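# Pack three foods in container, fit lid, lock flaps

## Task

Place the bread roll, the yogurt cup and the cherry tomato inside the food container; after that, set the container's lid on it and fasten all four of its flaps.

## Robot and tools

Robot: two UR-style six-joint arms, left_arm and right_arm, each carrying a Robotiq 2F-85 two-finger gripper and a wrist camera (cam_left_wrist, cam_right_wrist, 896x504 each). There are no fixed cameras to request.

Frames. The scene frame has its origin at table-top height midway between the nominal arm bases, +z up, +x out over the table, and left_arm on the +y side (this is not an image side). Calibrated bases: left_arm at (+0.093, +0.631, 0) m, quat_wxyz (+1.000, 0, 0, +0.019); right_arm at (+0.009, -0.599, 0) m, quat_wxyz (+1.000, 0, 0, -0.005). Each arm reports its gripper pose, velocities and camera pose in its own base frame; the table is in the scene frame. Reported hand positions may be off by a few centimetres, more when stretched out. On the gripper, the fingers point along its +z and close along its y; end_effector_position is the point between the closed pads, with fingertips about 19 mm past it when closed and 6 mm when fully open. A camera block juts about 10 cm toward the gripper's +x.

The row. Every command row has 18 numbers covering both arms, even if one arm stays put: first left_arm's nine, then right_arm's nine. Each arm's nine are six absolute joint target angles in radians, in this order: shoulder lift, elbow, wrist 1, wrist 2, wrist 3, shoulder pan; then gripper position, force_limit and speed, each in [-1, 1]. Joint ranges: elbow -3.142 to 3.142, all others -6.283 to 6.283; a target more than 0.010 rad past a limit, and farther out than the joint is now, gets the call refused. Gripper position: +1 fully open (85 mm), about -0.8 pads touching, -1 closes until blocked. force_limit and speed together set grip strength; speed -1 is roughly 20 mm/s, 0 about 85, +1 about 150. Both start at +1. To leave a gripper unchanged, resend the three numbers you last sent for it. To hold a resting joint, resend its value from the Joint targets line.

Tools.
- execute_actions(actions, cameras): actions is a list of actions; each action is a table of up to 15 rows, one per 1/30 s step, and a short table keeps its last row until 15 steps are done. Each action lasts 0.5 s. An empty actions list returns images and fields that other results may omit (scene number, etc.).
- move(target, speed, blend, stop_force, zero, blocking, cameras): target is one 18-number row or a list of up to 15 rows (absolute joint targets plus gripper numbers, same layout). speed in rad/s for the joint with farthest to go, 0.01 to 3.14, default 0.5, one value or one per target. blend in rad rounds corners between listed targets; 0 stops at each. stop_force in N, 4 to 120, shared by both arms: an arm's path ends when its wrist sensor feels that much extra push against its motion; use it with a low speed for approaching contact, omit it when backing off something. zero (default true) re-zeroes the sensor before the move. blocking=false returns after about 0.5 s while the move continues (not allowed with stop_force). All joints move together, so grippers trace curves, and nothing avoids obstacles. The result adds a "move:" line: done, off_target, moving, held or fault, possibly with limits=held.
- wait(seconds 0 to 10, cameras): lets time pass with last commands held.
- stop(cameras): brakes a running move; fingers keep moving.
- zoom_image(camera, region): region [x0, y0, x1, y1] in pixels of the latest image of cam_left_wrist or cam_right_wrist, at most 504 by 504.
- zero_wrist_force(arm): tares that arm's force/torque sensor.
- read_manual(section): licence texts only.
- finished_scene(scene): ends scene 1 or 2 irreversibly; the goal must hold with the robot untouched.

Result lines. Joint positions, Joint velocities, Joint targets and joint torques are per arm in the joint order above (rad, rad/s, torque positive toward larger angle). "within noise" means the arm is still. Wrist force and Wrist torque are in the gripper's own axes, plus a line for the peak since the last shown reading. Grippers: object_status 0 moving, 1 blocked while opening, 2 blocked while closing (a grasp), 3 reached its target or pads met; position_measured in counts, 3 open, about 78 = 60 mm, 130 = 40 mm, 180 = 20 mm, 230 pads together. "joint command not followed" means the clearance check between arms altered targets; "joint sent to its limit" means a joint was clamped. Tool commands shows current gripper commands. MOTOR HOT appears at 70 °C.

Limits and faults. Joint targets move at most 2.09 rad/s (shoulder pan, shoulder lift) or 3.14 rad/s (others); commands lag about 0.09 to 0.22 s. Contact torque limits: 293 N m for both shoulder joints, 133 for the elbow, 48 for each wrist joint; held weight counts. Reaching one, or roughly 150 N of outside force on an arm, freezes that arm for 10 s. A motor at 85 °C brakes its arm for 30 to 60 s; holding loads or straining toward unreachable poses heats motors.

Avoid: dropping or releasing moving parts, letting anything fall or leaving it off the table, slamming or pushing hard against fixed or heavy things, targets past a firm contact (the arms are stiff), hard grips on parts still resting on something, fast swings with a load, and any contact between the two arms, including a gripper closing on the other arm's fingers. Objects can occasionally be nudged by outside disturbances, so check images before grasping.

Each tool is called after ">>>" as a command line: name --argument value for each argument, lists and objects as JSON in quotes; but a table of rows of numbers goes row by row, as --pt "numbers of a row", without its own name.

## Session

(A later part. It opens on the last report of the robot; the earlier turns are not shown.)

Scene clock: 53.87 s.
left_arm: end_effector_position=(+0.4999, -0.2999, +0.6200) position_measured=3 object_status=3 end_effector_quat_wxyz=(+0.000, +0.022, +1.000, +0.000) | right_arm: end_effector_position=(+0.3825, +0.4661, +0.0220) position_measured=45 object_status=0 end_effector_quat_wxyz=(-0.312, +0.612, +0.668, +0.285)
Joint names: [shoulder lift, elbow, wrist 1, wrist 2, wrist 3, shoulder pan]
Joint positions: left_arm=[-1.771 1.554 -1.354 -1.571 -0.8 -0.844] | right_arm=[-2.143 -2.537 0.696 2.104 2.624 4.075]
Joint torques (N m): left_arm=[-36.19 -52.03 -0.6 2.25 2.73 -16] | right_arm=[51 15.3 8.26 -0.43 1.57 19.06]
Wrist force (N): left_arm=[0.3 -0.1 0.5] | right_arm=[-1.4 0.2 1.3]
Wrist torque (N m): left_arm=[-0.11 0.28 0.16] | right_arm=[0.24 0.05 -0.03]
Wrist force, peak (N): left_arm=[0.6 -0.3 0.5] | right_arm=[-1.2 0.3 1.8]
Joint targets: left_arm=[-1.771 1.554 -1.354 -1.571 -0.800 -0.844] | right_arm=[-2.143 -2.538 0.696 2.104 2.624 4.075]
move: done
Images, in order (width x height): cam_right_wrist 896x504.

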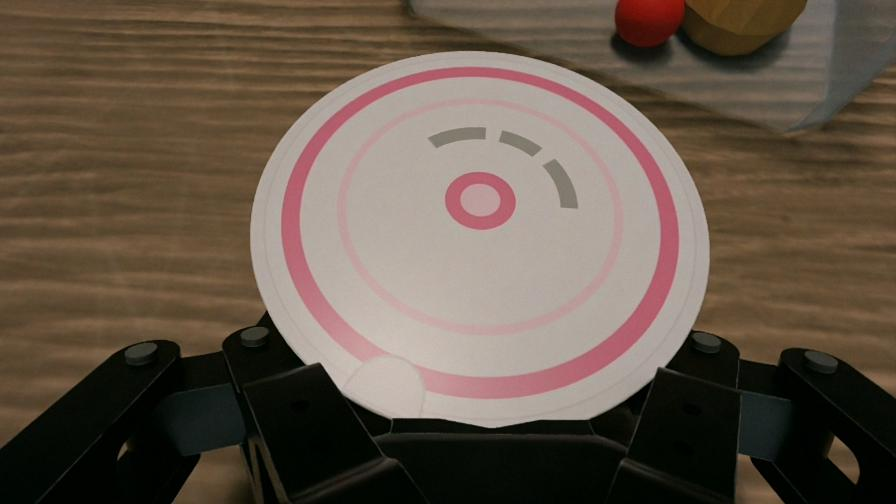

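>>> move --pt "-1.7708 1.5544 -1.3544 -1.5708 -0.8 -0.8437 1 1 1 -1.7826 -2.5324 0.331 2.1038 2.6241 4.07474 -1 -1 -1" --pt "-1.7708 1.5544 -1.3544 -1.5708 -0.8 -0.8437 1 1 1 -1.811 -2.2052 -0.1382 1.5453 3.1825 4.3906 -1 -1 -1" --speed '[0.3,0.4]' --blend '[0.08,0]' --cameras '["cam_right_wrist"]'

Scene clock: 57.53 s.
left_arm: end_effector_position=(+0.4999, -0.2999, +0.6200) position_measured=3 object_status=3 end_effector_quat_wxyz=(+0.000, +0.022, +1.000, +0.000) | right_arm: end_effector_position=(+0.4138, +0.6676, +0.1599) position_measured=45 object_status=2 end_effector_quat_wxyz=(-0.156, +0.793, +0.543, +0.227)
Joint names: [shoulder lift, elbow, wrist 1, wrist 2, wrist 3, shoulder pan]
Joint positions: left_arm=[-1.771 1.554 -1.354 -1.571 -0.8 -0.844] | right_arm=[-1.811 -2.205 -0.138 1.545 3.182 4.391]
Joint torques (N m): left_arm=[-37.26 -52.46 -0.16 2.52 2.41 -12.88] | right_arm=[51.02 46.32 3.26 -2.3 1.41 13.8]
Wrist force (N): left_arm=[0.1 -0.2 0.6] | right_arm=[-0.7 0.4 2.5]
Wrist torque (N m): left_arm=[-0.13 0.31 0.16] | right_arm=[0.22 -0.02 -0.18]
Wrist force, peak (N): left_arm=[0.2 0.0 0.8] | right_arm=[-3.0 -0.1 2.8]
Joint targets: left_arm=[-1.771 1.554 -1.354 -1.571 -0.800 -0.844] | right_arm=[-1.811 -2.205 -0.138 1.545 3.183 4.391]
move: done
Images, in order (width x height): cam_right_wrist 896x504.

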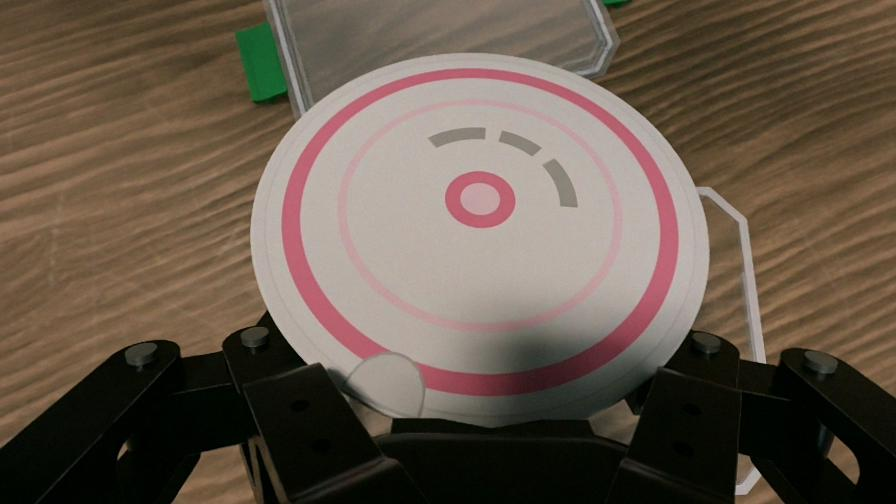

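>>> move --pt "-1.7708 1.5544 -1.3544 -1.5708 -0.8 -0.8437 1 1 1 -1.9285 -2.2346 0.0087 1.5479 3.1775 4.3856 -1 -1 -1" --pt "-1.7708 1.5544 -1.3544 -1.5708 -0.8 -0.8437 1 1 1 -2.0255 -2.2466 0.1177 1.5479 3.1775 4.3856 -1 -1 -1" --speed '[0.2,0.07]' --blend '[0.01,0]' --stop_force 6 --cameras '["cam_right_wrist"]'

Scene clock: 61.27 s.
left_arm: end_effector_position=(+0.4999, -0.2999, +0.6200) position_measured=3 object_status=3 end_effector_quat_wxyz=(+0.000, +0.022, +1.000, +0.000) | right_arm: end_effector_position=(+0.4165, +0.6662, +0.0368) position_measured=45 object_status=2 end_effector_quat_wxyz=(-0.156, +0.793, +0.543, +0.227)
Joint names: [shoulder lift, elbow, wrist 1, wrist 2, wrist 3, shoulder pan]
Joint positions: left_arm=[-1.771 1.554 -1.354 -1.571 -0.8 -0.844] | right_arm=[-2.025 -2.247 0.118 1.548 3.177 4.386]
Joint torques (N m): left_arm=[-35.48 -51.1 -0.57 2.29 2.7 -13.02] | right_arm=[59.28 17.3 9.41 1.11 -2.1 -11.71]
Wrist force (N): left_arm=[0.3 0.2 0.1] | right_arm=[-1.1 -0.3 1.4]
Wrist torque (N m): left_arm=[-0.06 0.28 0.16] | right_arm=[0.13 0.05 -0.04]
Wrist force, peak (N): left_arm=[0.3 -0.4 0.7] | right_arm=[-2.1 -0.6 2.4]
Joint targets: left_arm=[-1.771 1.554 -1.354 -1.571 -0.800 -0.844] | right_arm=[-2.026 -2.247 0.118 1.548 3.178 4.386]
move: done
Images, in order (width x height): cam_right_wrist 896x504.

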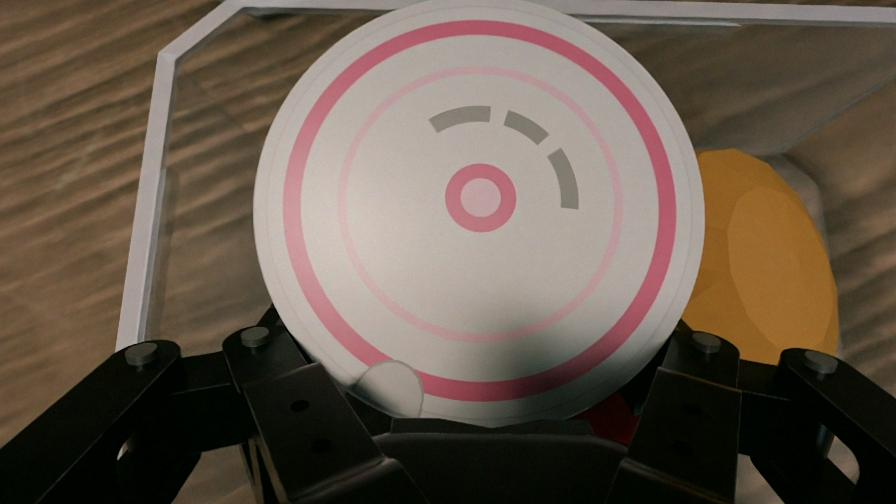

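>>> move --target '[-1.7708,1.5544,-1.3544,-1.5708,-0.8,-0.8437,1,1,1,-2.0255,-2.2466,0.1177,1.5479,3.1775,4.3856,1,-1,-1]' --cameras '["cam_right_wrist"]'

>>> move --pt "-1.7708 1.5544 -1.3544 -1.5708 -0.8 -0.8437 1 1 1 -1.9192 -2.2874 0.0522 1.5468 3.1796 4.3878 1 -1 -1" --pt "-1.7708 1.5544 -1.3544 -1.5708 -0.8 -0.8437 1 1 1 -1.8089 -2.3205 -0.025 1.5457 3.1817 4.3898 1 -1 -1" --speed 0.15 --blend '[0.02,0]' --cameras '["cam_right_wrist"]'

Scene clock: 63.00 s.
left_arm: end_effector_position=(+0.4999, -0.2999, +0.6200) position_measured=3 object_status=3 end_effector_quat_wxyz=(+0.000, +0.022, +1.000, +0.000) | right_arm: end_effector_position=(+0.4165, +0.6662, +0.0368) position_measured=3 object_status=0 end_effector_quat_wxyz=(-0.156, +0.793, +0.543, +0.227)
Joint names: [shoulder lift, elbow, wrist 1, wrist 2, wrist 3, shoulder pan]
Joint positions: left_arm=[-1.771 1.554 -1.354 -1.571 -0.8 -0.844] | right_arm=[-2.026 -2.247 0.118 1.548 3.177 4.386]
Joint torques (N m): left_arm=[-35.93 -51.28 -0.28 2.32 1.97 -13.59] | right_arm=[58.99 16.36 8.4 1.11 -2.09 -9.04]
Wrist force (N): left_arm=[0.2 0.0 0.3] | right_arm=[-0.3 0.5 1.2]
Wrist torque (N m): left_arm=[-0.09 0.30 0.15] | right_arm=[0.11 0.07 -0.06]
Wrist force, peak (N): left_arm=[0.4 -0.3 0.4] | right_arm=[-0.9 0.6 2.5]
Joint targets: left_arm=[-1.771 1.554 -1.354 -1.571 -0.800 -0.844] | right_arm=[-2.026 -2.247 0.118 1.548 3.178 4.386]
move: done
Images, in order (width x height): cam_right_wrist 896x504.

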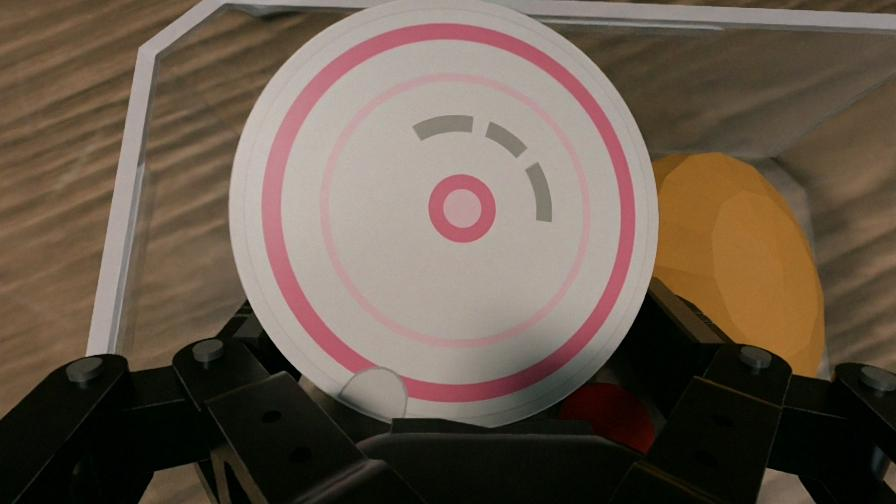

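Scene clock: 64.90 s.
left_arm: end_effector_position=(+0.4999, -0.2999, +0.6200) position_measured=3 object_status=3 end_effector_quat_wxyz=(+0.000, +0.022, +1.000, +0.000) | right_arm: end_effector_position=(+0.3974, +0.6170, +0.1216) position_measured=3 object_status=3 end_effector_quat_wxyz=(-0.156, +0.793, +0.543, +0.227)
Joint names: [shoulder lift, elbow, wrist 1, wrist 2, wrist 3, shoulder pan]
Joint positions: left_arm=[-1.771 1.554 -1.354 -1.571 -0.8 -0.844] | right_arm=[-1.809 -2.32 -0.025 1.546 3.182 4.39]
Joint torques (N m): left_arm=[-38.48 -50.71 -0.35 2.51 2.42 -14.32] | right_arm=[64.56 21.21 2.77 -2.36 1.76 17.03]
Wrist force (N): left_arm=[-0.1 0.0 0.2] | right_arm=[0.1 0.0 0.8]
Wrist torque (N m): left_arm=[-0.08 0.34 0.16] | right_arm=[0.16 0.03 -0.16]
Wrist force, peak (N): left_arm=[0.5 0.0 0.5] | right_arm=[-0.9 -0.2 1.9]
Joint targets: left_arm=[-1.771 1.554 -1.354 -1.571 -0.800 -0.844] | right_arm=[-1.809 -2.320 -0.025 1.546 3.182 4.390]
move: done
Images, in order (width x height): cam_right_wrist 896x504.

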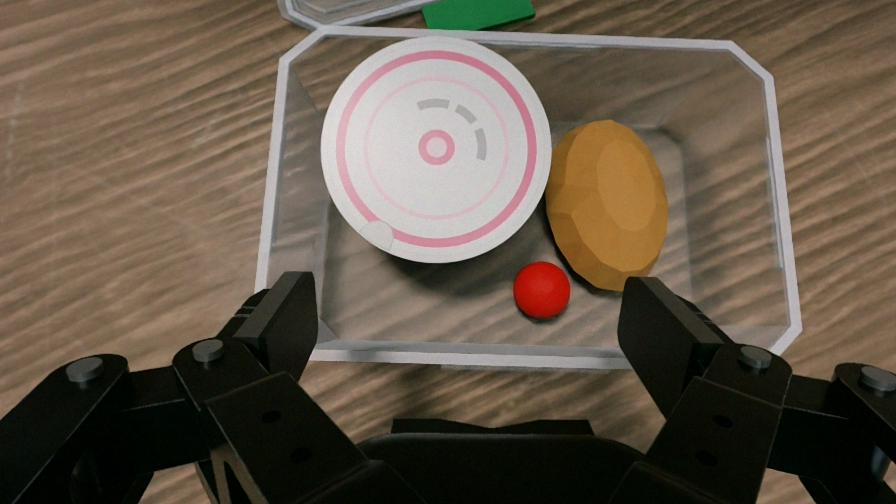

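>>> zoom_image --camera "cam_right_wrist" --region '[260, 0, 600, 280]'

Scaled by 1.482 from the camera's 896x504 image, which has a finer 1280x720 frame.

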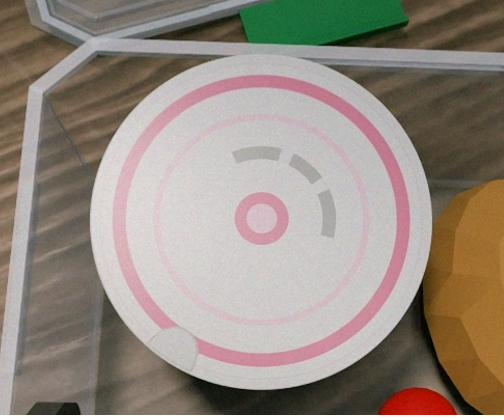

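>>> move --target '[-1.7708,1.5544,-1.3544,-1.5708,-0.8,-0.8437,1,1,1,-1.87358,-1.78326,-1.05555,1.5708,3.0396,4.27527,1,-1,-1]' --cameras '["cam_right_wrist"]'

Scene clock: 73.23 s.
left_arm: end_effector_position=(+0.4999, -0.2999, +0.6200) position_measured=3 object_status=3 end_effector_quat_wxyz=(+0.000, +0.022, +1.000, +0.000) | right_arm: end_effector_position=(+0.4964, +0.6510, +0.1999) position_measured=3 object_status=3 end_effector_quat_wxyz=(+0.000, +0.815, +0.579, +0.000)
Joint names: [shoulder lift, elbow, wrist 1, wrist 2, wrist 3, shoulder pan]
Joint positions: left_arm=[-1.771 1.554 -1.354 -1.571 -0.8 -0.844] | right_arm=[-1.874 -1.783 -1.055 1.571 3.04 4.275]
Joint torques (N m): left_arm=[-36.2 -51.74 -0.17 1.99 2.41 -14.87] | right_arm=[65.39 55.66 1.81 1.54 -2.54 -12.54]
Wrist force (N): left_arm=[0.0 -0.1 0.3] | right_arm=[-0.4 -0.9 0.5]
Wrist torque (N m): left_arm=[-0.10 0.32 0.15] | right_arm=[0.00 0.17 -0.29]
Wrist force, peak (N): left_arm=[0.2 -0.2 0.9] | right_arm=[-1.1 -1.2 0.2]
Joint targets: left_arm=[-1.771 1.554 -1.354 -1.571 -0.800 -0.844] | right_arm=[-1.874 -1.783 -1.056 1.571 3.040 4.275]
move: done
Images, in order (width x height): cam_right_wrist 896x504.

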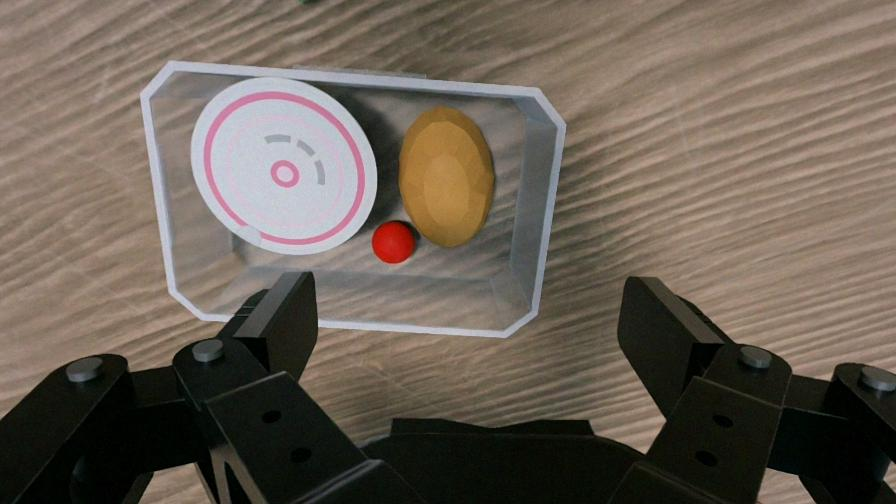

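>>> move --pt "-1.7708 1.5544 -1.3544 -1.5708 -0.8 -0.8437 1 1 1 -1.8089 -2.3205 -0.025 1.5457 3.1817 4.3898 1 -1 -1" --pt "-1.7708 1.5544 -1.3544 -1.5708 -0.8 -0.8437 1 1 1 -1.9192 -2.2874 0.0522 1.5468 3.1796 4.3878 1 -1 -1" --cameras '["cam_right_wrist"]' --blend '[0.05,0]' --speed '[0.6,0.15]'

Scene clock: 77.17 s.
left_arm: end_effector_position=(+0.4999, -0.2999, +0.6200) position_measured=3 object_status=3 end_effector_quat_wxyz=(+0.000, +0.022, +1.000, +0.000) | right_arm: end_effector_position=(+0.4069, +0.6418, +0.0793) position_measured=3 object_status=3 end_effector_quat_wxyz=(-0.156, +0.793, +0.543, +0.227)
Joint names: [shoulder lift, elbow, wrist 1, wrist 2, wrist 3, shoulder pan]
Joint positions: left_arm=[-1.771 1.554 -1.354 -1.571 -0.8 -0.844] | right_arm=[-1.919 -2.287 0.052 1.547 3.18 4.388]
Joint torques (N m): left_arm=[-37.13 -51.43 -0.28 2.31 2.06 -14.05] | right_arm=[48.13 38.3 8.34 2.12 -2.25 -12.72]
Wrist force (N): left_arm=[0.3 0.3 0.4] | right_arm=[-0.4 -0.1 0.6]
Wrist torque (N m): left_arm=[-0.04 0.28 0.16] | right_arm=[0.20 0.02 -0.01]
Wrist force, peak (N): left_arm=[0.6 -0.5 0.4] | right_arm=[-1.4 -0.9 0.1]
Joint targets: left_arm=[-1.771 1.554 -1.354 -1.571 -0.800 -0.844] | right_arm=[-1.919 -2.287 0.052 1.547 3.180 4.388]
move: done
Images, in order (width x height): cam_right_wrist 896x504.

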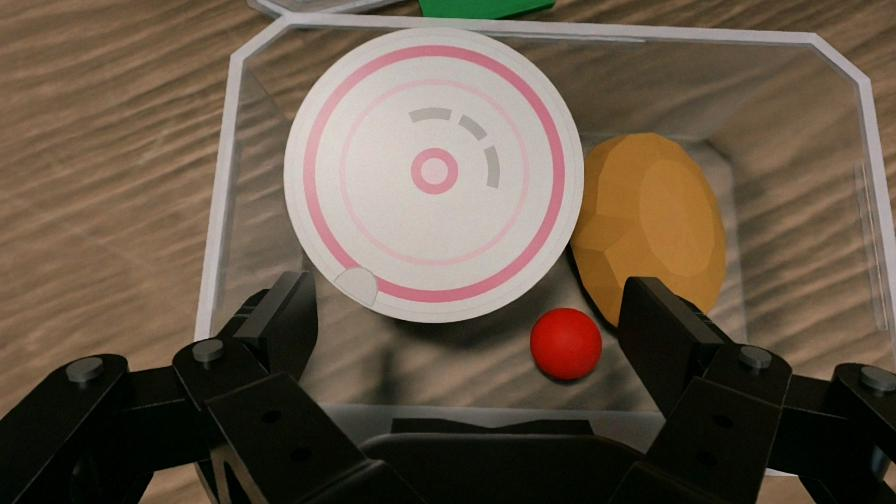

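>>> move --pt "-1.7708 1.5544 -1.3544 -1.5708 -0.8 -0.8437 1 1 1 -1.9034 -2.2965 0.0453 1.5356 3.1979 4.4088 0.85 -1 -1" --pt "-1.7708 1.5544 -1.3544 -1.5708 -0.8 -0.8437 1 1 1 -2.0105 -2.2565 0.1124 1.5372 3.1954 4.4059 0.85 -1 -1" --cameras '["cam_right_wrist"]' --speed '[0.2,0.06]' --stop_force 8

>>> execute_actions --actions '[]' --cameras '["cam_right_wrist"]'

Scene clock: 81.20 s.
left_arm: end_effector_position=(+0.4999, -0.2999, +0.6200) position_measured=3 object_status=3 end_effector_quat_wxyz=(+0.000, +0.022, +1.000, +0.000) | right_arm: end_effector_position=(+0.4041, +0.6681, +0.0420) position_measured=22 object_status=3 end_effector_quat_wxyz=(-0.156, +0.793, +0.543, +0.227)
Joint names: [shoulder lift, elbow, wrist 1, wrist 2, wrist 3, shoulder pan]
Joint positions: left_arm=[-1.771 1.554 -1.354 -1.571 -0.8 -0.844] | right_arm=[-2.01 -2.256 0.112 1.537 3.195 4.406]
Joint torques (N m): left_arm=[-34.67 -50.44 -0.68 1.85 2.54 -13.87] | right_arm=[55.39 35.18 8.32 2.03 -2.43 -11.38]
Wrist force (N): left_arm=[-0.1 -0.1 -0.1] | right_arm=[-0.6 0.5 0.2]
Wrist torque (N m): left_arm=[-0.10 0.34 0.16] | right_arm=[0.10 0.09 -0.04]
Wrist force, peak (N): left_arm=[0.5 -0.1 0.7] | right_arm=[2.3 2.5 -5.4]
Joint targets: left_arm=[-1.771 1.554 -1.354 -1.571 -0.800 -0.844] | right_arm=[-2.011 -2.256 0.112 1.537 3.195 4.406]
move: done
Images, in order (width x height): cam_right_wrist 896x504.

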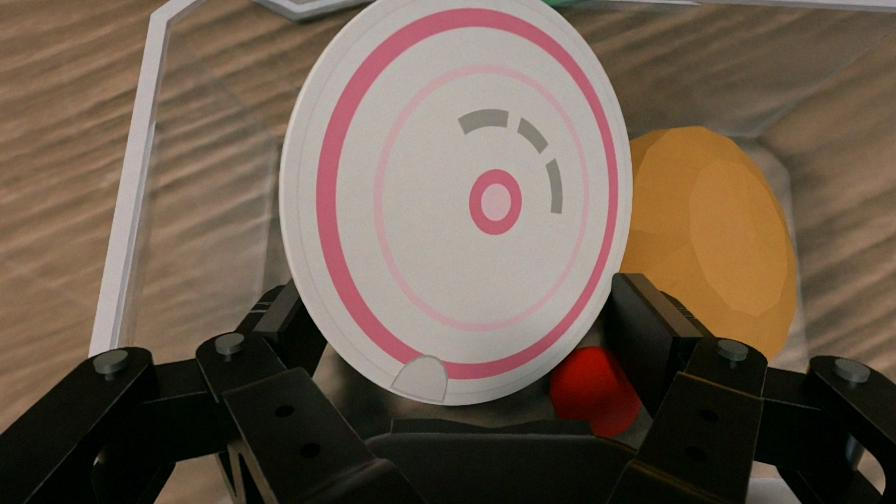

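Scene clock: 81.20 s.
left_arm: end_effector_position=(+0.4999, -0.2999, +0.6200) position_measured=3 object_status=3 end_effector_quat_wxyz=(+0.000, +0.022, +1.000, +0.000) | right_arm: end_effector_position=(+0.4041, +0.6681, +0.0420) position_measured=22 object_status=3 end_effector_quat_wxyz=(-0.156, +0.793, +0.543, +0.227)
Joint names: [shoulder lift, elbow, wrist 1, wrist 2, wrist 3, shoulder pan]
Joint positions: left_arm=[-1.771 1.554 -1.354 -1.571 -0.8 -0.844] | right_arm=[-2.01 -2.256 0.112 1.537 3.195 4.406]
Joint velocities: within noise
Joint torques (N m): left_arm=[-34.67 -50.44 -0.68 1.85 2.54 -13.87] | right_arm=[55.39 35.18 8.32 2.03 -2.43 -11.38]
Motor temperatures (°C): left_arm=[26 30 33 34 37 27] | right_arm=[34 28 37 32 34 27]
Wrist force (N): left_arm=[-0.1 -0.1 -0.1] | right_arm=[-0.6 0.5 0.2]
Wrist torque (N m): left_arm=[-0.10 0.34 0.16] | right_arm=[0.10 0.09 -0.04]
Wrist force, peak (N): left_arm=[-0.1 -0.1 -0.1] | right_arm=[-0.6 0.5 0.2]
Joint targets: left_arm=[-1.771 1.554 -1.354 -1.571 -0.800 -0.844] | right_arm=[-2.011 -2.256 0.112 1.537 3.195 4.406]
Tool commands: left_gripper/position=+1.0 left_gripper/force_limit=+1.0 left_gripper/speed=+1.0 right_gripper/position=+0.85 right_gripper/force_limit=-1.0 right_gripper/speed=-1.0
Images, in order (width x height): cam_right_wrist 896x504.

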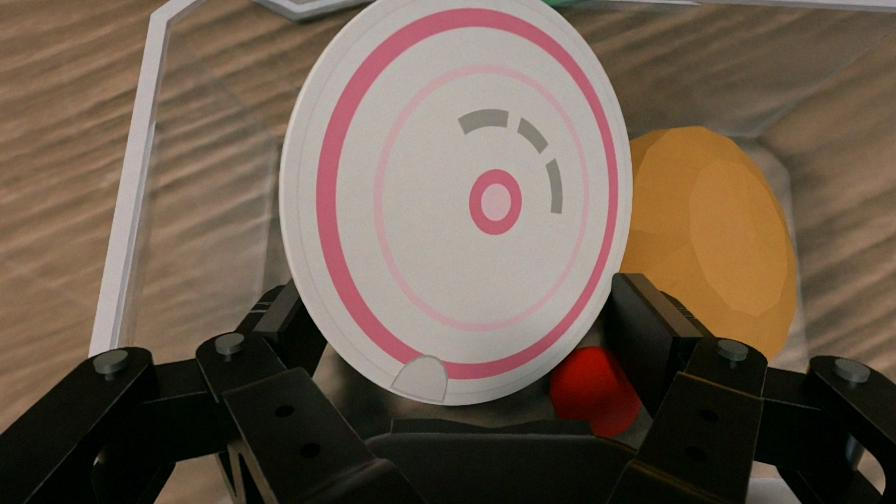

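>>> move --target '[-1.7708,1.5544,-1.3544,-1.5708,-0.8,-0.8437,1,1,1,-2.0105,-2.2565,0.1124,1.5372,3.1954,4.4059,-1,-0.99,-1]' --cameras '["cam_right_wrist"]'

Scene clock: 85.00 s.
left_arm: end_effector_position=(+0.4999, -0.2999, +0.6200) position_measured=3 object_status=3 end_effector_quat_wxyz=(+0.000, +0.022, +1.000, +0.000) | right_arm: end_effector_position=(+0.4041, +0.6681, +0.0420) position_measured=200 object_status=2 end_effector_quat_wxyz=(-0.156, +0.793, +0.543, +0.228)
Joint names: [shoulder lift, elbow, wrist 1, wrist 2, wrist 3, shoulder pan]
Joint positions: left_arm=[-1.771 1.554 -1.354 -1.571 -0.8 -0.844] | right_arm=[-2.011 -2.256 0.112 1.537 3.195 4.406]
Joint torques (N m): left_arm=[-36.71 -50.85 -0.53 2.34 2.27 -13.69] | right_arm=[58.67 32.23 6.84 0.59 -2.56 -6.89]
Wrist force (N): left_arm=[0.1 0.0 0.3] | right_arm=[2.0 1.3 -7.8]
Wrist torque (N m): left_arm=[-0.09 0.31 0.16] | right_arm=[-0.06 -0.44 -0.08]
Wrist force, peak (N): left_arm=[0.4 0.2 0.7] | right_arm=[2.6 0.7 -8.1]
Joint targets: left_arm=[-1.771 1.554 -1.354 -1.571 -0.800 -0.844] | right_arm=[-2.011 -2.256 0.112 1.537 3.195 4.406]
move: done
Images, in order (width x height): cam_right_wrist 896x504.

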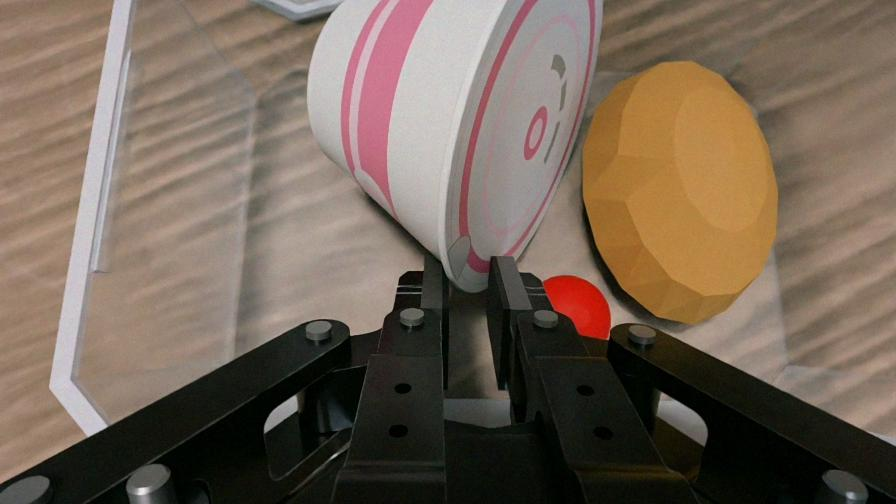

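>>> move --target '[-1.7708,1.5544,-1.3544,-1.5708,-0.8,-0.8437,1,1,1,-2.0105,-2.2565,0.1124,1.5372,3.1954,4.4059,-0.3,-0.99,-1]' --cameras '["cam_right_wrist"]'

Scene clock: 86.90 s.
left_arm: end_effector_position=(+0.4999, -0.2999, +0.6200) position_measured=3 object_status=3 end_effector_quat_wxyz=(+0.000, +0.022, +1.000, +0.000) | right_arm: end_effector_position=(+0.4041, +0.6681, +0.0420) position_measured=167 object_status=0 end_effector_quat_wxyz=(-0.156, +0.793, +0.543, +0.228)
Joint names: [shoulder lift, elbow, wrist 1, wrist 2, wrist 3, shoulder pan]
Joint positions: left_arm=[-1.771 1.554 -1.354 -1.571 -0.8 -0.844] | right_arm=[-2.011 -2.256 0.112 1.537 3.195 4.406]
Joint torques (N m): left_arm=[-36.29 -50.85 -0.54 2.24 2.36 -14.26] | right_arm=[59.69 24.85 6.33 0.38 -2.32 -5.52]
Wrist force (N): left_arm=[0.2 -0.1 0.3] | right_arm=[0.7 0.1 1.7]
Wrist torque (N m): left_arm=[-0.11 0.29 0.16] | right_arm=[0.19 0.01 -0.03]
Wrist force, peak (N): left_arm=[0.7 -0.2 0.4] | right_arm=[2.0 1.3 -8.8]
Joint targets: left_arm=[-1.771 1.554 -1.354 -1.571 -0.800 -0.844] | right_arm=[-2.011 -2.256 0.112 1.537 3.195 4.406]
move: done
Images, in order (width x height): cam_right_wrist 896x504.

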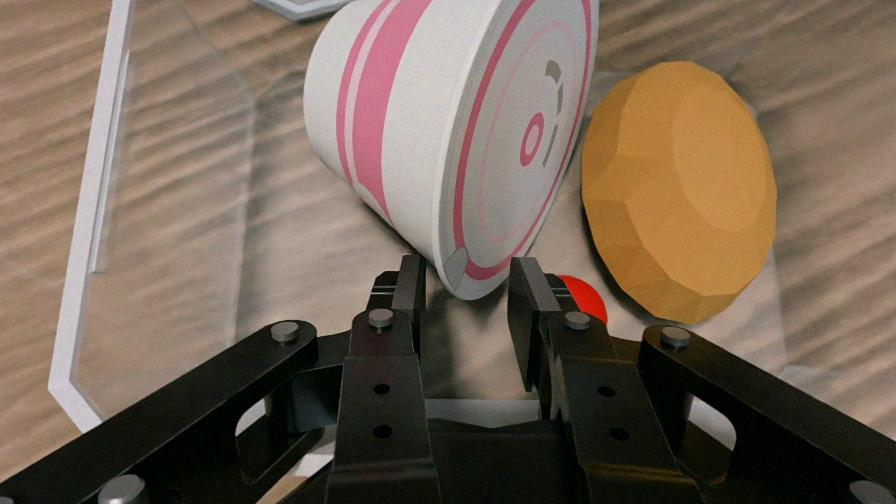

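>>> move --pt "-1.7708 1.5544 -1.3544 -1.5708 -0.8 -0.8437 1 1 1 -1.9034 -2.2965 0.0453 1.5356 3.1979 4.4088 -0.3 -0.99 -1" --pt "-1.7708 1.5544 -1.3544 -1.5708 -0.8 -0.8437 1 1 1 -1.7733 -2.3558 -0.0255 1.5330 3.2021 4.4138 -0.3 -0.99 -1" --pt "-1.7708 1.5544 -1.3544 -1.5708 -0.8 -0.8437 1 1 1 -1.87358 -1.78326 -1.05555 1.5708 3.0396 4.27527 -1 -0.99 -1" --cameras '["cam_right_wrist"]' --blend '[0.02,0.02,0]' --speed '[0.15,0.3,0.5]'

>>> zoom_image --camera "cam_right_wrist" --region '[120, 40, 600, 350]'

Scene clock: 92.40 s.
left_arm: end_effector_position=(+0.4999, -0.2999, +0.6200) position_measured=3 object_status=3 end_effector_quat_wxyz=(+0.000, +0.022, +1.000, +0.000) | right_arm: end_effector_position=(+0.4964, +0.6510, +0.2000) position_measured=230 object_status=3 end_effector_quat_wxyz=(+0.000, +0.815, +0.579, +0.000)
Joint names: [shoulder lift, elbow, wrist 1, wrist 2, wrist 3, shoulder pan]
Joint positions: left_arm=[-1.771 1.554 -1.354 -1.571 -0.8 -0.844] | right_arm=[-1.874 -1.783 -1.056 1.571 3.04 4.275]
Joint torques (N m): left_arm=[-37.66 -51.65 -0.4 2.1 2.17 -13.18] | right_arm=[64.67 55.78 1.92 1.76 -2.07 -13.26]
Wrist force (N): left_arm=[0.3 -0.3 0.3] | right_arm=[-0.7 -0.9 0.1]
Wrist torque (N m): left_arm=[-0.13 0.27 0.16] | right_arm=[0.00 0.21 -0.29]
Wrist force, peak (N): left_arm=[0.0 -0.3 0.8] | right_arm=[-2.2 -0.1 -0.8]
Joint targets: left_arm=[-1.771 1.554 -1.354 -1.571 -0.800 -0.844] | right_arm=[-1.874 -1.783 -1.056 1.571 3.040 4.275]
move: done
Images, in order (width x height): cam_right_wrist 896x504.

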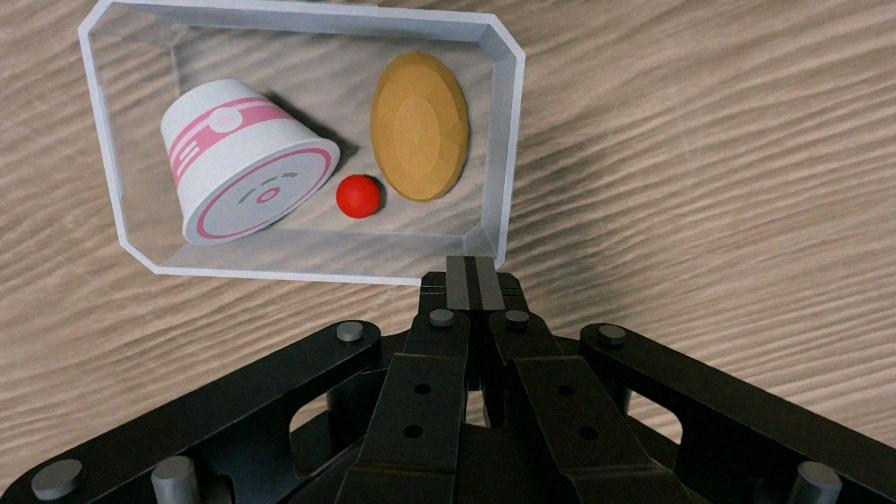

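Scaled by 1.050 from the camera's 896x504 image, which has a finer 1280x720 frame.

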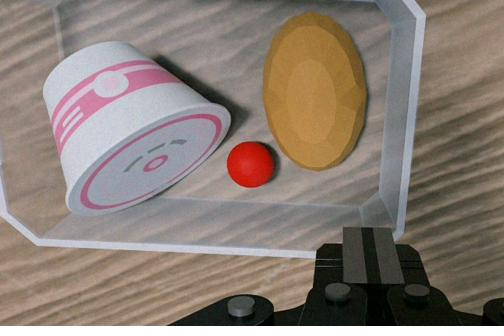

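>>> move --pt "-1.7708 1.5544 -1.3544 -1.5708 -0.8 -0.8437 1 1 1 -1.8615 -1.9476 -0.9033 1.5708 3.1769 4.4126 -1 -0.99 -1" --pt "-1.7708 1.5544 -1.3544 -1.5708 -0.8 -0.8437 1 1 1 -1.9206 -1.9802 -0.8116 1.5708 3.1769 4.4126 -1 -0.99 -1" --pt "-1.7708 1.5544 -1.3544 -1.5708 -0.8 -0.8437 1 1 1 -1.9577 -1.9235 -0.8312 1.5708 3.1957 4.4314 -1 -0.99 -1" --cameras '["cam_right_wrist"]' --speed '[0.3,0.1,0.04]' --stop_force 12

Scene clock: 97.60 s.
left_arm: end_effector_position=(+0.4999, -0.2999, +0.6200) position_measured=3 object_status=3 end_effector_quat_wxyz=(+0.000, +0.022, +1.000, +0.000) | right_arm: end_effector_position=(+0.3817, +0.6946, +0.0790) position_measured=230 object_status=3 end_effector_quat_wxyz=(+0.000, +0.815, +0.579, +0.000)
Joint names: [shoulder lift, elbow, wrist 1, wrist 2, wrist 3, shoulder pan]
Joint positions: left_arm=[-1.771 1.554 -1.354 -1.571 -0.8 -0.844] | right_arm=[-1.958 -1.924 -0.831 1.571 3.196 4.431]
Joint torques (N m): left_arm=[-33.56 -49.45 -0.61 2.25 2.17 -13.76] | right_arm=[64.62 50.05 2.27 -0.77 1.64 18.11]
Wrist force (N): left_arm=[-0.2 -0.2 0.0] | right_arm=[-2.2 0.1 0.2]
Wrist torque (N m): left_arm=[-0.11 0.35 0.16] | right_arm=[0.21 0.26 -0.33]
Wrist force, peak (N): left_arm=[0.2 -0.2 0.8] | right_arm=[-1.6 -2.5 2.0]
Joint targets: left_arm=[-1.771 1.554 -1.354 -1.571 -0.800 -0.844] | right_arm=[-1.958 -1.924 -0.831 1.571 3.196 4.431]
move: done
Images, in order (width x height): cam_right_wrist 896x504.

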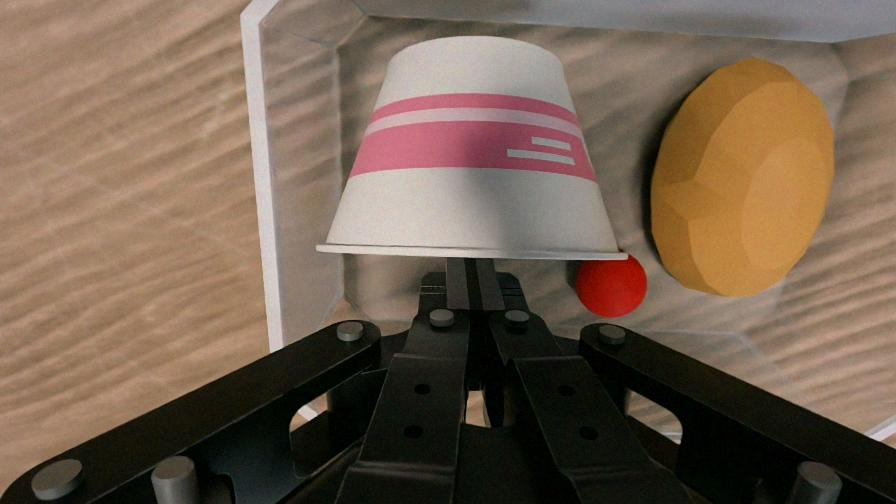

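>>> move --target '[-1.7708,1.5544,-1.3544,-1.5708,-0.8,-0.8437,1,1,1,-1.9967,-1.8624,-0.8533,1.5708,3.1924,4.4281,-1,-0.99,-1]' --cameras '["cam_right_wrist"]' --speed 0.03 --stop_force 10

Scene clock: 100.80 s.
left_arm: end_effector_position=(+0.4999, -0.2999, +0.6200) position_measured=3 object_status=3 end_effector_quat_wxyz=(+0.000, +0.022, +1.000, +0.000) | right_arm: end_effector_position=(+0.3926, +0.7225, +0.0789) position_measured=230 object_status=3 end_effector_quat_wxyz=(+0.000, +0.815, +0.579, +0.000)
Joint names: [shoulder lift, elbow, wrist 1, wrist 2, wrist 3, shoulder pan]
Joint positions: left_arm=[-1.771 1.554 -1.354 -1.571 -0.8 -0.844] | right_arm=[-1.997 -1.862 -0.853 1.571 3.192 4.428]
Joint torques (N m): left_arm=[-36.5 -49.97 -0.53 1.97 2.22 -13.07] | right_arm=[65.24 48.4 2.57 -0.52 -2.02 -14.95]
Wrist force (N): left_arm=[0.3 -0.2 0.2] | right_arm=[-2.7 -0.6 -1.1]
Wrist torque (N m): left_arm=[-0.12 0.28 0.15] | right_arm=[0.08 0.18 -0.23]
Wrist force, peak (N): left_arm=[0.1 -0.4 0.7] | right_arm=[-3.6 0.0 -1.9]
Joint targets: left_arm=[-1.771 1.554 -1.354 -1.571 -0.800 -0.844] | right_arm=[-1.997 -1.862 -0.853 1.571 3.192 4.428]
move: done
Images, in order (width x height): cam_right_wrist 896x504.

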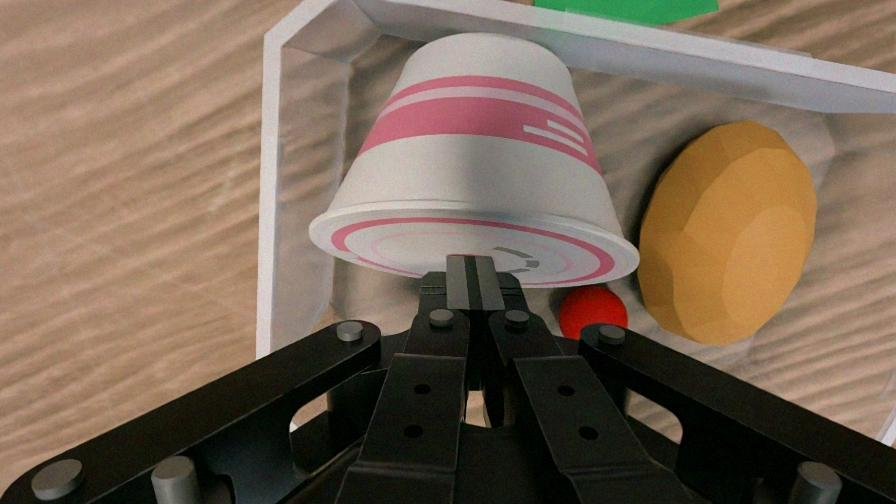

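>>> move --target '[-1.7708,1.5544,-1.3544,-1.5708,-0.8,-0.8437,1,1,1,-2.0228,-1.8205,-0.8691,1.5708,3.1902,4.4259,-1,-0.99,-1]' --cameras '["cam_right_wrist"]' --speed 0.03 --stop_force 10

Scene clock: 103.17 s.
left_arm: end_effector_position=(+0.4999, -0.2999, +0.6200) position_measured=3 object_status=3 end_effector_quat_wxyz=(+0.000, +0.022, +1.000, +0.000) | right_arm: end_effector_position=(+0.3999, +0.7412, +0.0790) position_measured=230 object_status=3 end_effector_quat_wxyz=(+0.000, +0.815, +0.579, +0.000)
Joint names: [shoulder lift, elbow, wrist 1, wrist 2, wrist 3, shoulder pan]
Joint positions: left_arm=[-1.771 1.554 -1.354 -1.571 -0.8 -0.844] | right_arm=[-2.023 -1.821 -0.869 1.571 3.19 4.426]
Joint torques (N m): left_arm=[-35.93 -50.87 -0.55 1.94 2.35 -14.2] | right_arm=[71.5 49.72 2.09 -0.76 -2.12 -12.18]
Wrist force (N): left_arm=[0.3 0.0 0.3] | right_arm=[-2.5 -0.8 -1.6]
Wrist torque (N m): left_arm=[-0.09 0.27 0.16] | right_arm=[0.08 0.20 -0.24]
Wrist force, peak (N): left_arm=[0.5 -0.3 0.7] | right_arm=[-3.4 0.1 -2.1]
Joint targets: left_arm=[-1.771 1.554 -1.354 -1.571 -0.800 -0.844] | right_arm=[-2.023 -1.821 -0.869 1.571 3.190 4.426]
move: done
Images, in order (width x height): cam_right_wrist 896x504.

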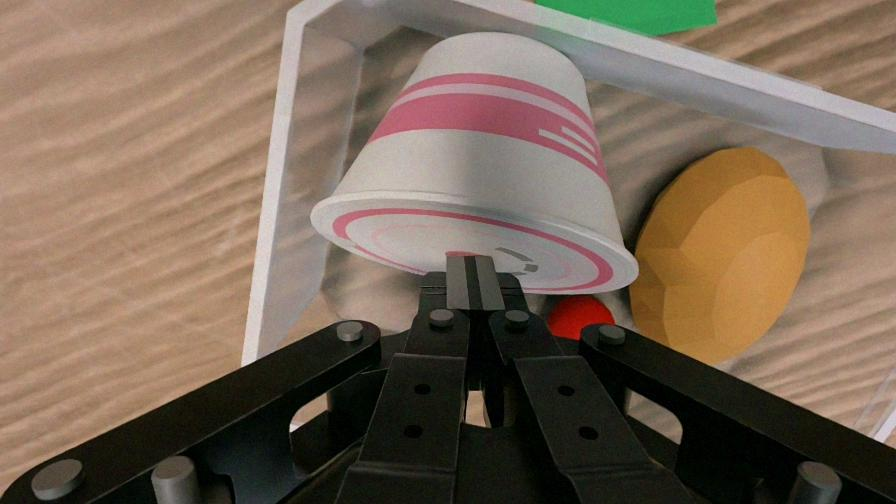

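>>> move --pt "-1.7708 1.5544 -1.3544 -1.5708 -0.8 -0.8437 1 1 1 -1.9577 -1.9235 -0.8312 1.5708 3.1957 4.4314 -1 -0.99 -1" --pt "-1.7708 1.5544 -1.3544 -1.5708 -0.8 -0.8437 1 1 1 -1.7166 -1.7881 -1.2077 1.5708 3.1552 4.3909 -1 -0.99 -1" --cameras '["cam_right_wrist"]' --blend '[0.02,0]' --speed '[0.15,0.5]'

Scene clock: 105.70 s.
left_arm: end_effector_position=(+0.4999, -0.2999, +0.6200) position_measured=3 object_status=3 end_effector_quat_wxyz=(+0.000, +0.022, +1.000, +0.000) | right_arm: end_effector_position=(+0.4000, +0.6501, +0.2998) position_measured=230 object_status=3 end_effector_quat_wxyz=(+0.000, +0.815, +0.579, +0.000)
Joint names: [shoulder lift, elbow, wrist 1, wrist 2, wrist 3, shoulder pan]
Joint positions: left_arm=[-1.771 1.554 -1.354 -1.571 -0.8 -0.844] | right_arm=[-1.717 -1.788 -1.208 1.571 3.155 4.391]
Joint torques (N m): left_arm=[-37.31 -49.57 -0.26 1.58 1.97 -12.17] | right_arm=[77.47 57.58 1.76 -0.99 -2.27 -12.33]
Wrist force (N): left_arm=[0.2 0.1 0.1] | right_arm=[-1.0 -0.8 0.0]
Wrist torque (N m): left_arm=[-0.07 0.29 0.16] | right_arm=[-0.01 0.29 -0.24]
Wrist force, peak (N): left_arm=[0.7 0.3 0.5] | right_arm=[-1.6 -0.1 3.6]
Joint targets: left_arm=[-1.771 1.554 -1.354 -1.571 -0.800 -0.844] | right_arm=[-1.717 -1.788 -1.208 1.571 3.155 4.391]
move: done
Images, in order (width x height): cam_right_wrist 896x504.

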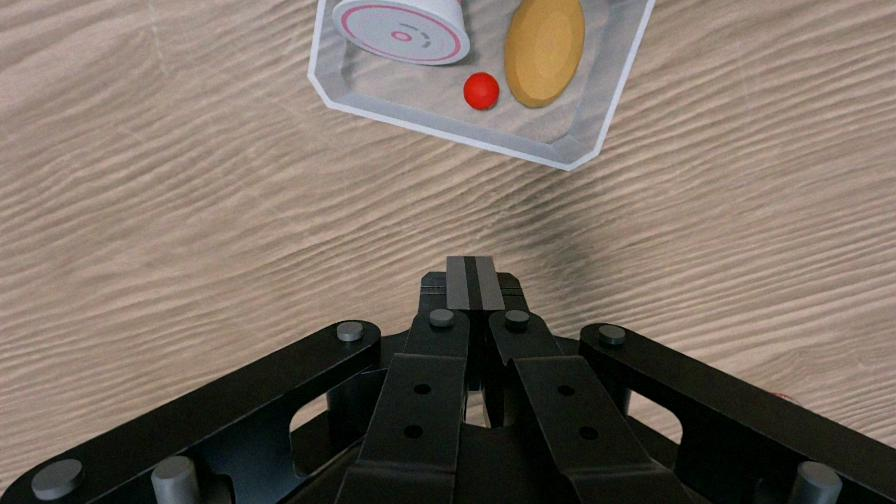

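>>> execute_actions --actions '[]' --cameras '["cam_left_wrist"]'

Scene clock: 105.77 s.
left_arm: end_effector_position=(+0.4999, -0.2999, +0.6200) position_measured=3 object_status=3 end_effector_quat_wxyz=(+0.000, +0.022, +1.000, +0.000) | right_arm: end_effector_position=(+0.4000, +0.6501, +0.2999) position_measured=230 object_status=3 end_effector_quat_wxyz=(+0.000, +0.815, +0.579, +0.000)
Joint names: [shoulder lift, elbow, wrist 1, wrist 2, wrist 3, shoulder pan]
Joint positions: left_arm=[-1.771 1.554 -1.354 -1.571 -0.8 -0.844] | right_arm=[-1.717 -1.788 -1.208 1.571 3.155 4.391]
Joint velocities: within noise
Joint torques (N m): left_arm=[-34.65 -49.16 -0.44 1.69 2.01 -15.48] | right_arm=[75.34 59.28 2.4 -0.94 -2.19 -11.57]
Motor temperatures (°C): left_arm=[26 30 33 34 37 27] | right_arm=[34 28 37 32 34 27]
Wrist force (N): left_arm=[0.5 0.1 0.1] | right_arm=[-0.3 -1.3 0.4]
Wrist torque (N m): left_arm=[-0.07 0.25 0.15] | right_arm=[-0.11 0.17 -0.25]
Wrist force, peak (N): left_arm=[0.5 0.1 0.1] | right_arm=[-1.2 -1.1 0.3]
Joint targets: left_arm=[-1.771 1.554 -1.354 -1.571 -0.800 -0.844] | right_arm=[-1.717 -1.788 -1.208 1.571 3.155 4.391]
Tool commands: left_gripper/position=+1.0 left_gripper/force_limit=+1.0 left_gripper/speed=+1.0 right_gripper/position=-1.0 right_gripper/force_limit=-0.99 right_gripper/speed=-1.0
Images, in order (width x height): cam_left_wrist 896x504.

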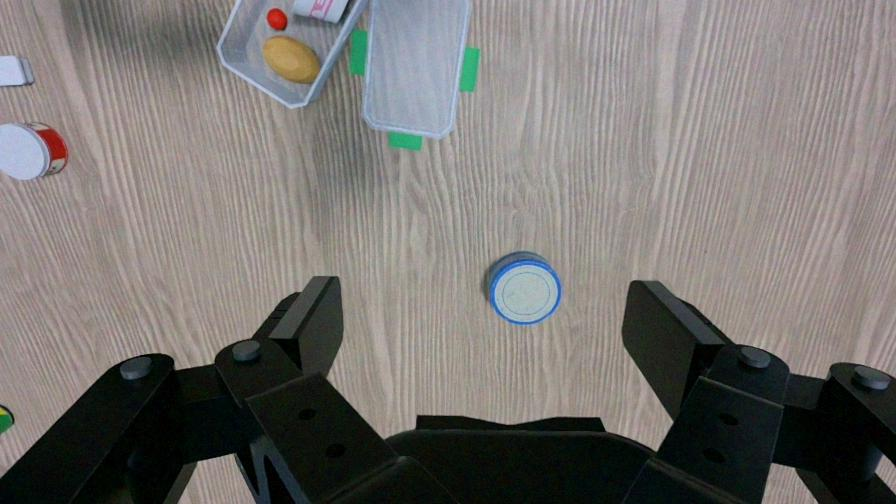

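>>> move --target '[-1.8836,1.7604,-1.4476,-1.5708,-0.9436,-0.9873,-1,-1,-1,-1.7166,-1.7881,-1.2077,1.5708,3.1552,4.3909,-1,-0.99,-1]' --cameras '["cam_left_wrist"]'

Scene clock: 110.73 s.
left_arm: end_effector_position=(+0.4200, -0.3201, +0.5500) position_measured=230 object_status=0 end_effector_quat_wxyz=(+0.000, +0.022, +1.000, +0.000) | right_arm: end_effector_position=(+0.4000, +0.6500, +0.3000) position_measured=230 object_status=3 end_effector_quat_wxyz=(+0.000, +0.815, +0.579, +0.000)
Joint names: [shoulder lift, elbow, wrist 1, wrist 2, wrist 3, shoulder pan]
Joint positions: left_arm=[-1.884 1.76 -1.448 -1.571 -0.944 -0.987] | right_arm=[-1.717 -1.788 -1.208 1.571 3.155 4.391]
Joint torques (N m): left_arm=[-29.82 -41.86 -7.46 1.88 -2.76 -15.69] | right_arm=[72.54 56.91 1.62 -0.93 -2.53 -14.79]
Wrist force (N): left_arm=[-0.2 -0.1 0.7] | right_arm=[-0.9 -0.8 0.4]
Wrist torque (N m): left_arm=[-0.06 0.35 0.27] | right_arm=[-0.02 0.27 -0.25]
Wrist force, peak (N): left_arm=[1.9 -0.8 2.4] | right_arm=[-1.0 -1.6 0.1]
Joint targets: left_arm=[-1.884 1.760 -1.448 -1.571 -0.944 -0.987] | right_arm=[-1.717 -1.788 -1.208 1.571 3.155 4.391]
move: done
Images, in order (width x height): cam_left_wrist 896x504.

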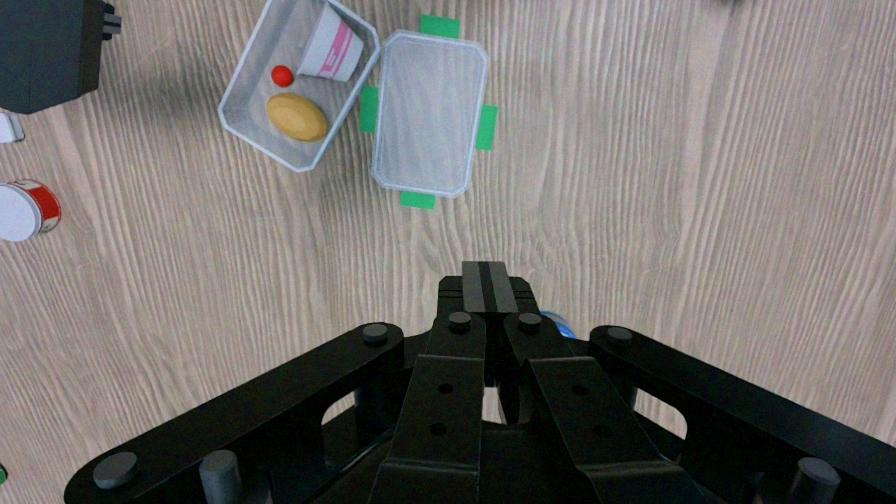

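>>> move --pt "-1.8836 1.7604 -1.4476 -1.5708 -0.9436 -0.9873 1 -1 -1 -1.4446 -2.0632 -1.2046 1.5708 3.0435 4.2792 -1 -0.99 -1" --pt "-1.6886 2.252 -2.1342 -1.5708 -2.2596 -1.2997 1 -1 -1 -1.4446 -2.0632 -1.2046 1.5708 3.0435 4.2792 -1 -0.99 -1" --cameras '["cam_left_wrist"]' --blend '[0.1,0]' --speed 0.7

Scene clock: 121.23 s.
left_arm: end_effector_position=(+0.3100, -0.4650, +0.2000) position_measured=3 object_status=3 end_effector_quat_wxyz=(+0.000, -0.462, +0.887, +0.000) | right_arm: end_effector_position=(+0.4000, +0.4500, +0.2999) position_measured=230 object_status=3 end_effector_quat_wxyz=(+0.000, +0.815, +0.579, +0.000)
Joint names: [shoulder lift, elbow, wrist 1, wrist 2, wrist 3, shoulder pan]
Joint positions: left_arm=[-1.689 2.252 -2.134 -1.571 -2.259 -1.3] | right_arm=[-1.445 -2.063 -1.205 1.571 3.043 4.279]
Joint torques (N m): left_arm=[-15.43 -34.23 -7.78 1.9 -2.61 -13.84] | right_arm=[48.69 39.15 4.39 -0.74 -2.72 -15.1]
Wrist force (N): left_arm=[0.5 0.0 0.2] | right_arm=[-0.3 -0.6 0.4]
Wrist torque (N m): left_arm=[-0.11 0.24 0.30] | right_arm=[0.03 0.13 -0.25]
Wrist force, peak (N): left_arm=[0.6 0.3 1.7] | right_arm=[-5.2 0.6 0.6]
Joint targets: left_arm=[-1.689 2.252 -2.134 -1.571 -2.260 -1.300] | right_arm=[-1.445 -2.063 -1.205 1.571 3.043 4.279]
move: done; blend cut to 0 rad at target 1
Images, in order (width x height): cam_left_wrist 896x504.

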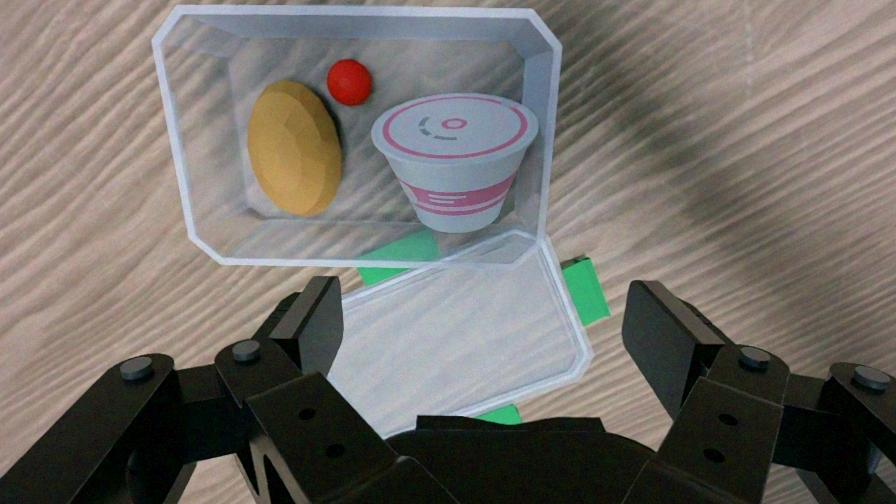

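>>> move --pt "-1.6706 2.3666 -2.2668 -1.5708 -2.3764 -1.4165 -1 -1 -1 -1.4446 -2.0632 -1.2046 1.5708 3.0435 4.2792 -1 -0.99 -1" --pt "-1.5901 2.4114 -2.3921 -1.5708 -2.3764 -1.4165 -1 -1 -1 -1.4446 -2.0632 -1.2046 1.5708 3.0435 4.2792 -1 -0.99 -1" --cameras '["cam_left_wrist"]' --speed '[0.3,0.06]' --stop_force 6

Scene clock: 127.27 s.
left_arm: end_effector_position=(+0.2485, -0.4647, +0.0910) position_measured=230 object_status=0 end_effector_quat_wxyz=(+0.000, -0.462, +0.887, +0.000) | right_arm: end_effector_position=(+0.4000, +0.4500, +0.2999) position_measured=230 object_status=3 end_effector_quat_wxyz=(+0.000, +0.815, +0.579, +0.000)
Joint names: [shoulder lift, elbow, wrist 1, wrist 2, wrist 3, shoulder pan]
Joint positions: left_arm=[-1.59 2.411 -2.392 -1.571 -2.376 -1.417] | right_arm=[-1.445 -2.063 -1.205 1.571 3.043 4.279]
Joint torques (N m): left_arm=[-18.14 -27.04 -7.38 1.77 -2.82 -14.07] | right_arm=[49.99 38.29 2.31 -0.48 -2.17 -15.22]
Wrist force (N): left_arm=[0.1 0.3 0.3] | right_arm=[-0.2 -0.8 -0.4]
Wrist torque (N m): left_arm=[-0.02 0.31 0.28] | right_arm=[-0.01 0.11 -0.25]
Wrist force, peak (N): left_arm=[0.7 1.3 1.6] | right_arm=[-1.3 -1.0 -0.2]
Joint targets: left_arm=[-1.590 2.411 -2.392 -1.571 -2.376 -1.417] | right_arm=[-1.445 -2.063 -1.205 1.571 3.043 4.279]
move: done
Images, in order (width x height): cam_left_wrist 896x504.

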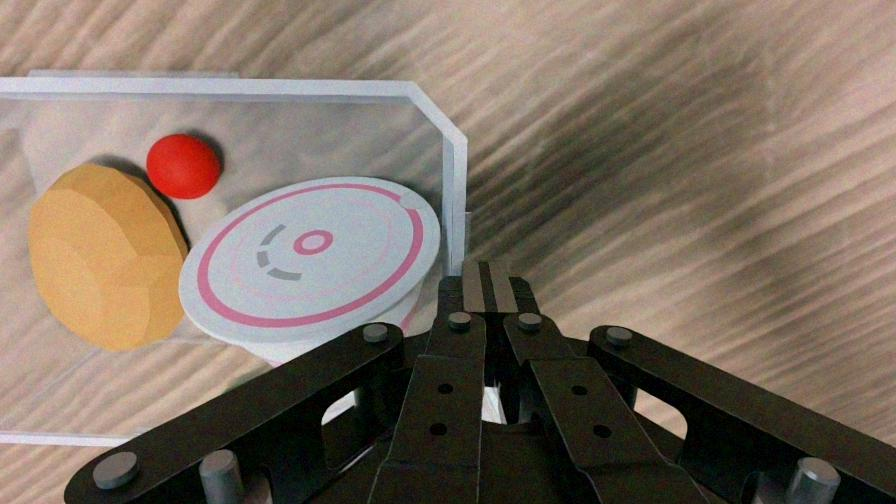

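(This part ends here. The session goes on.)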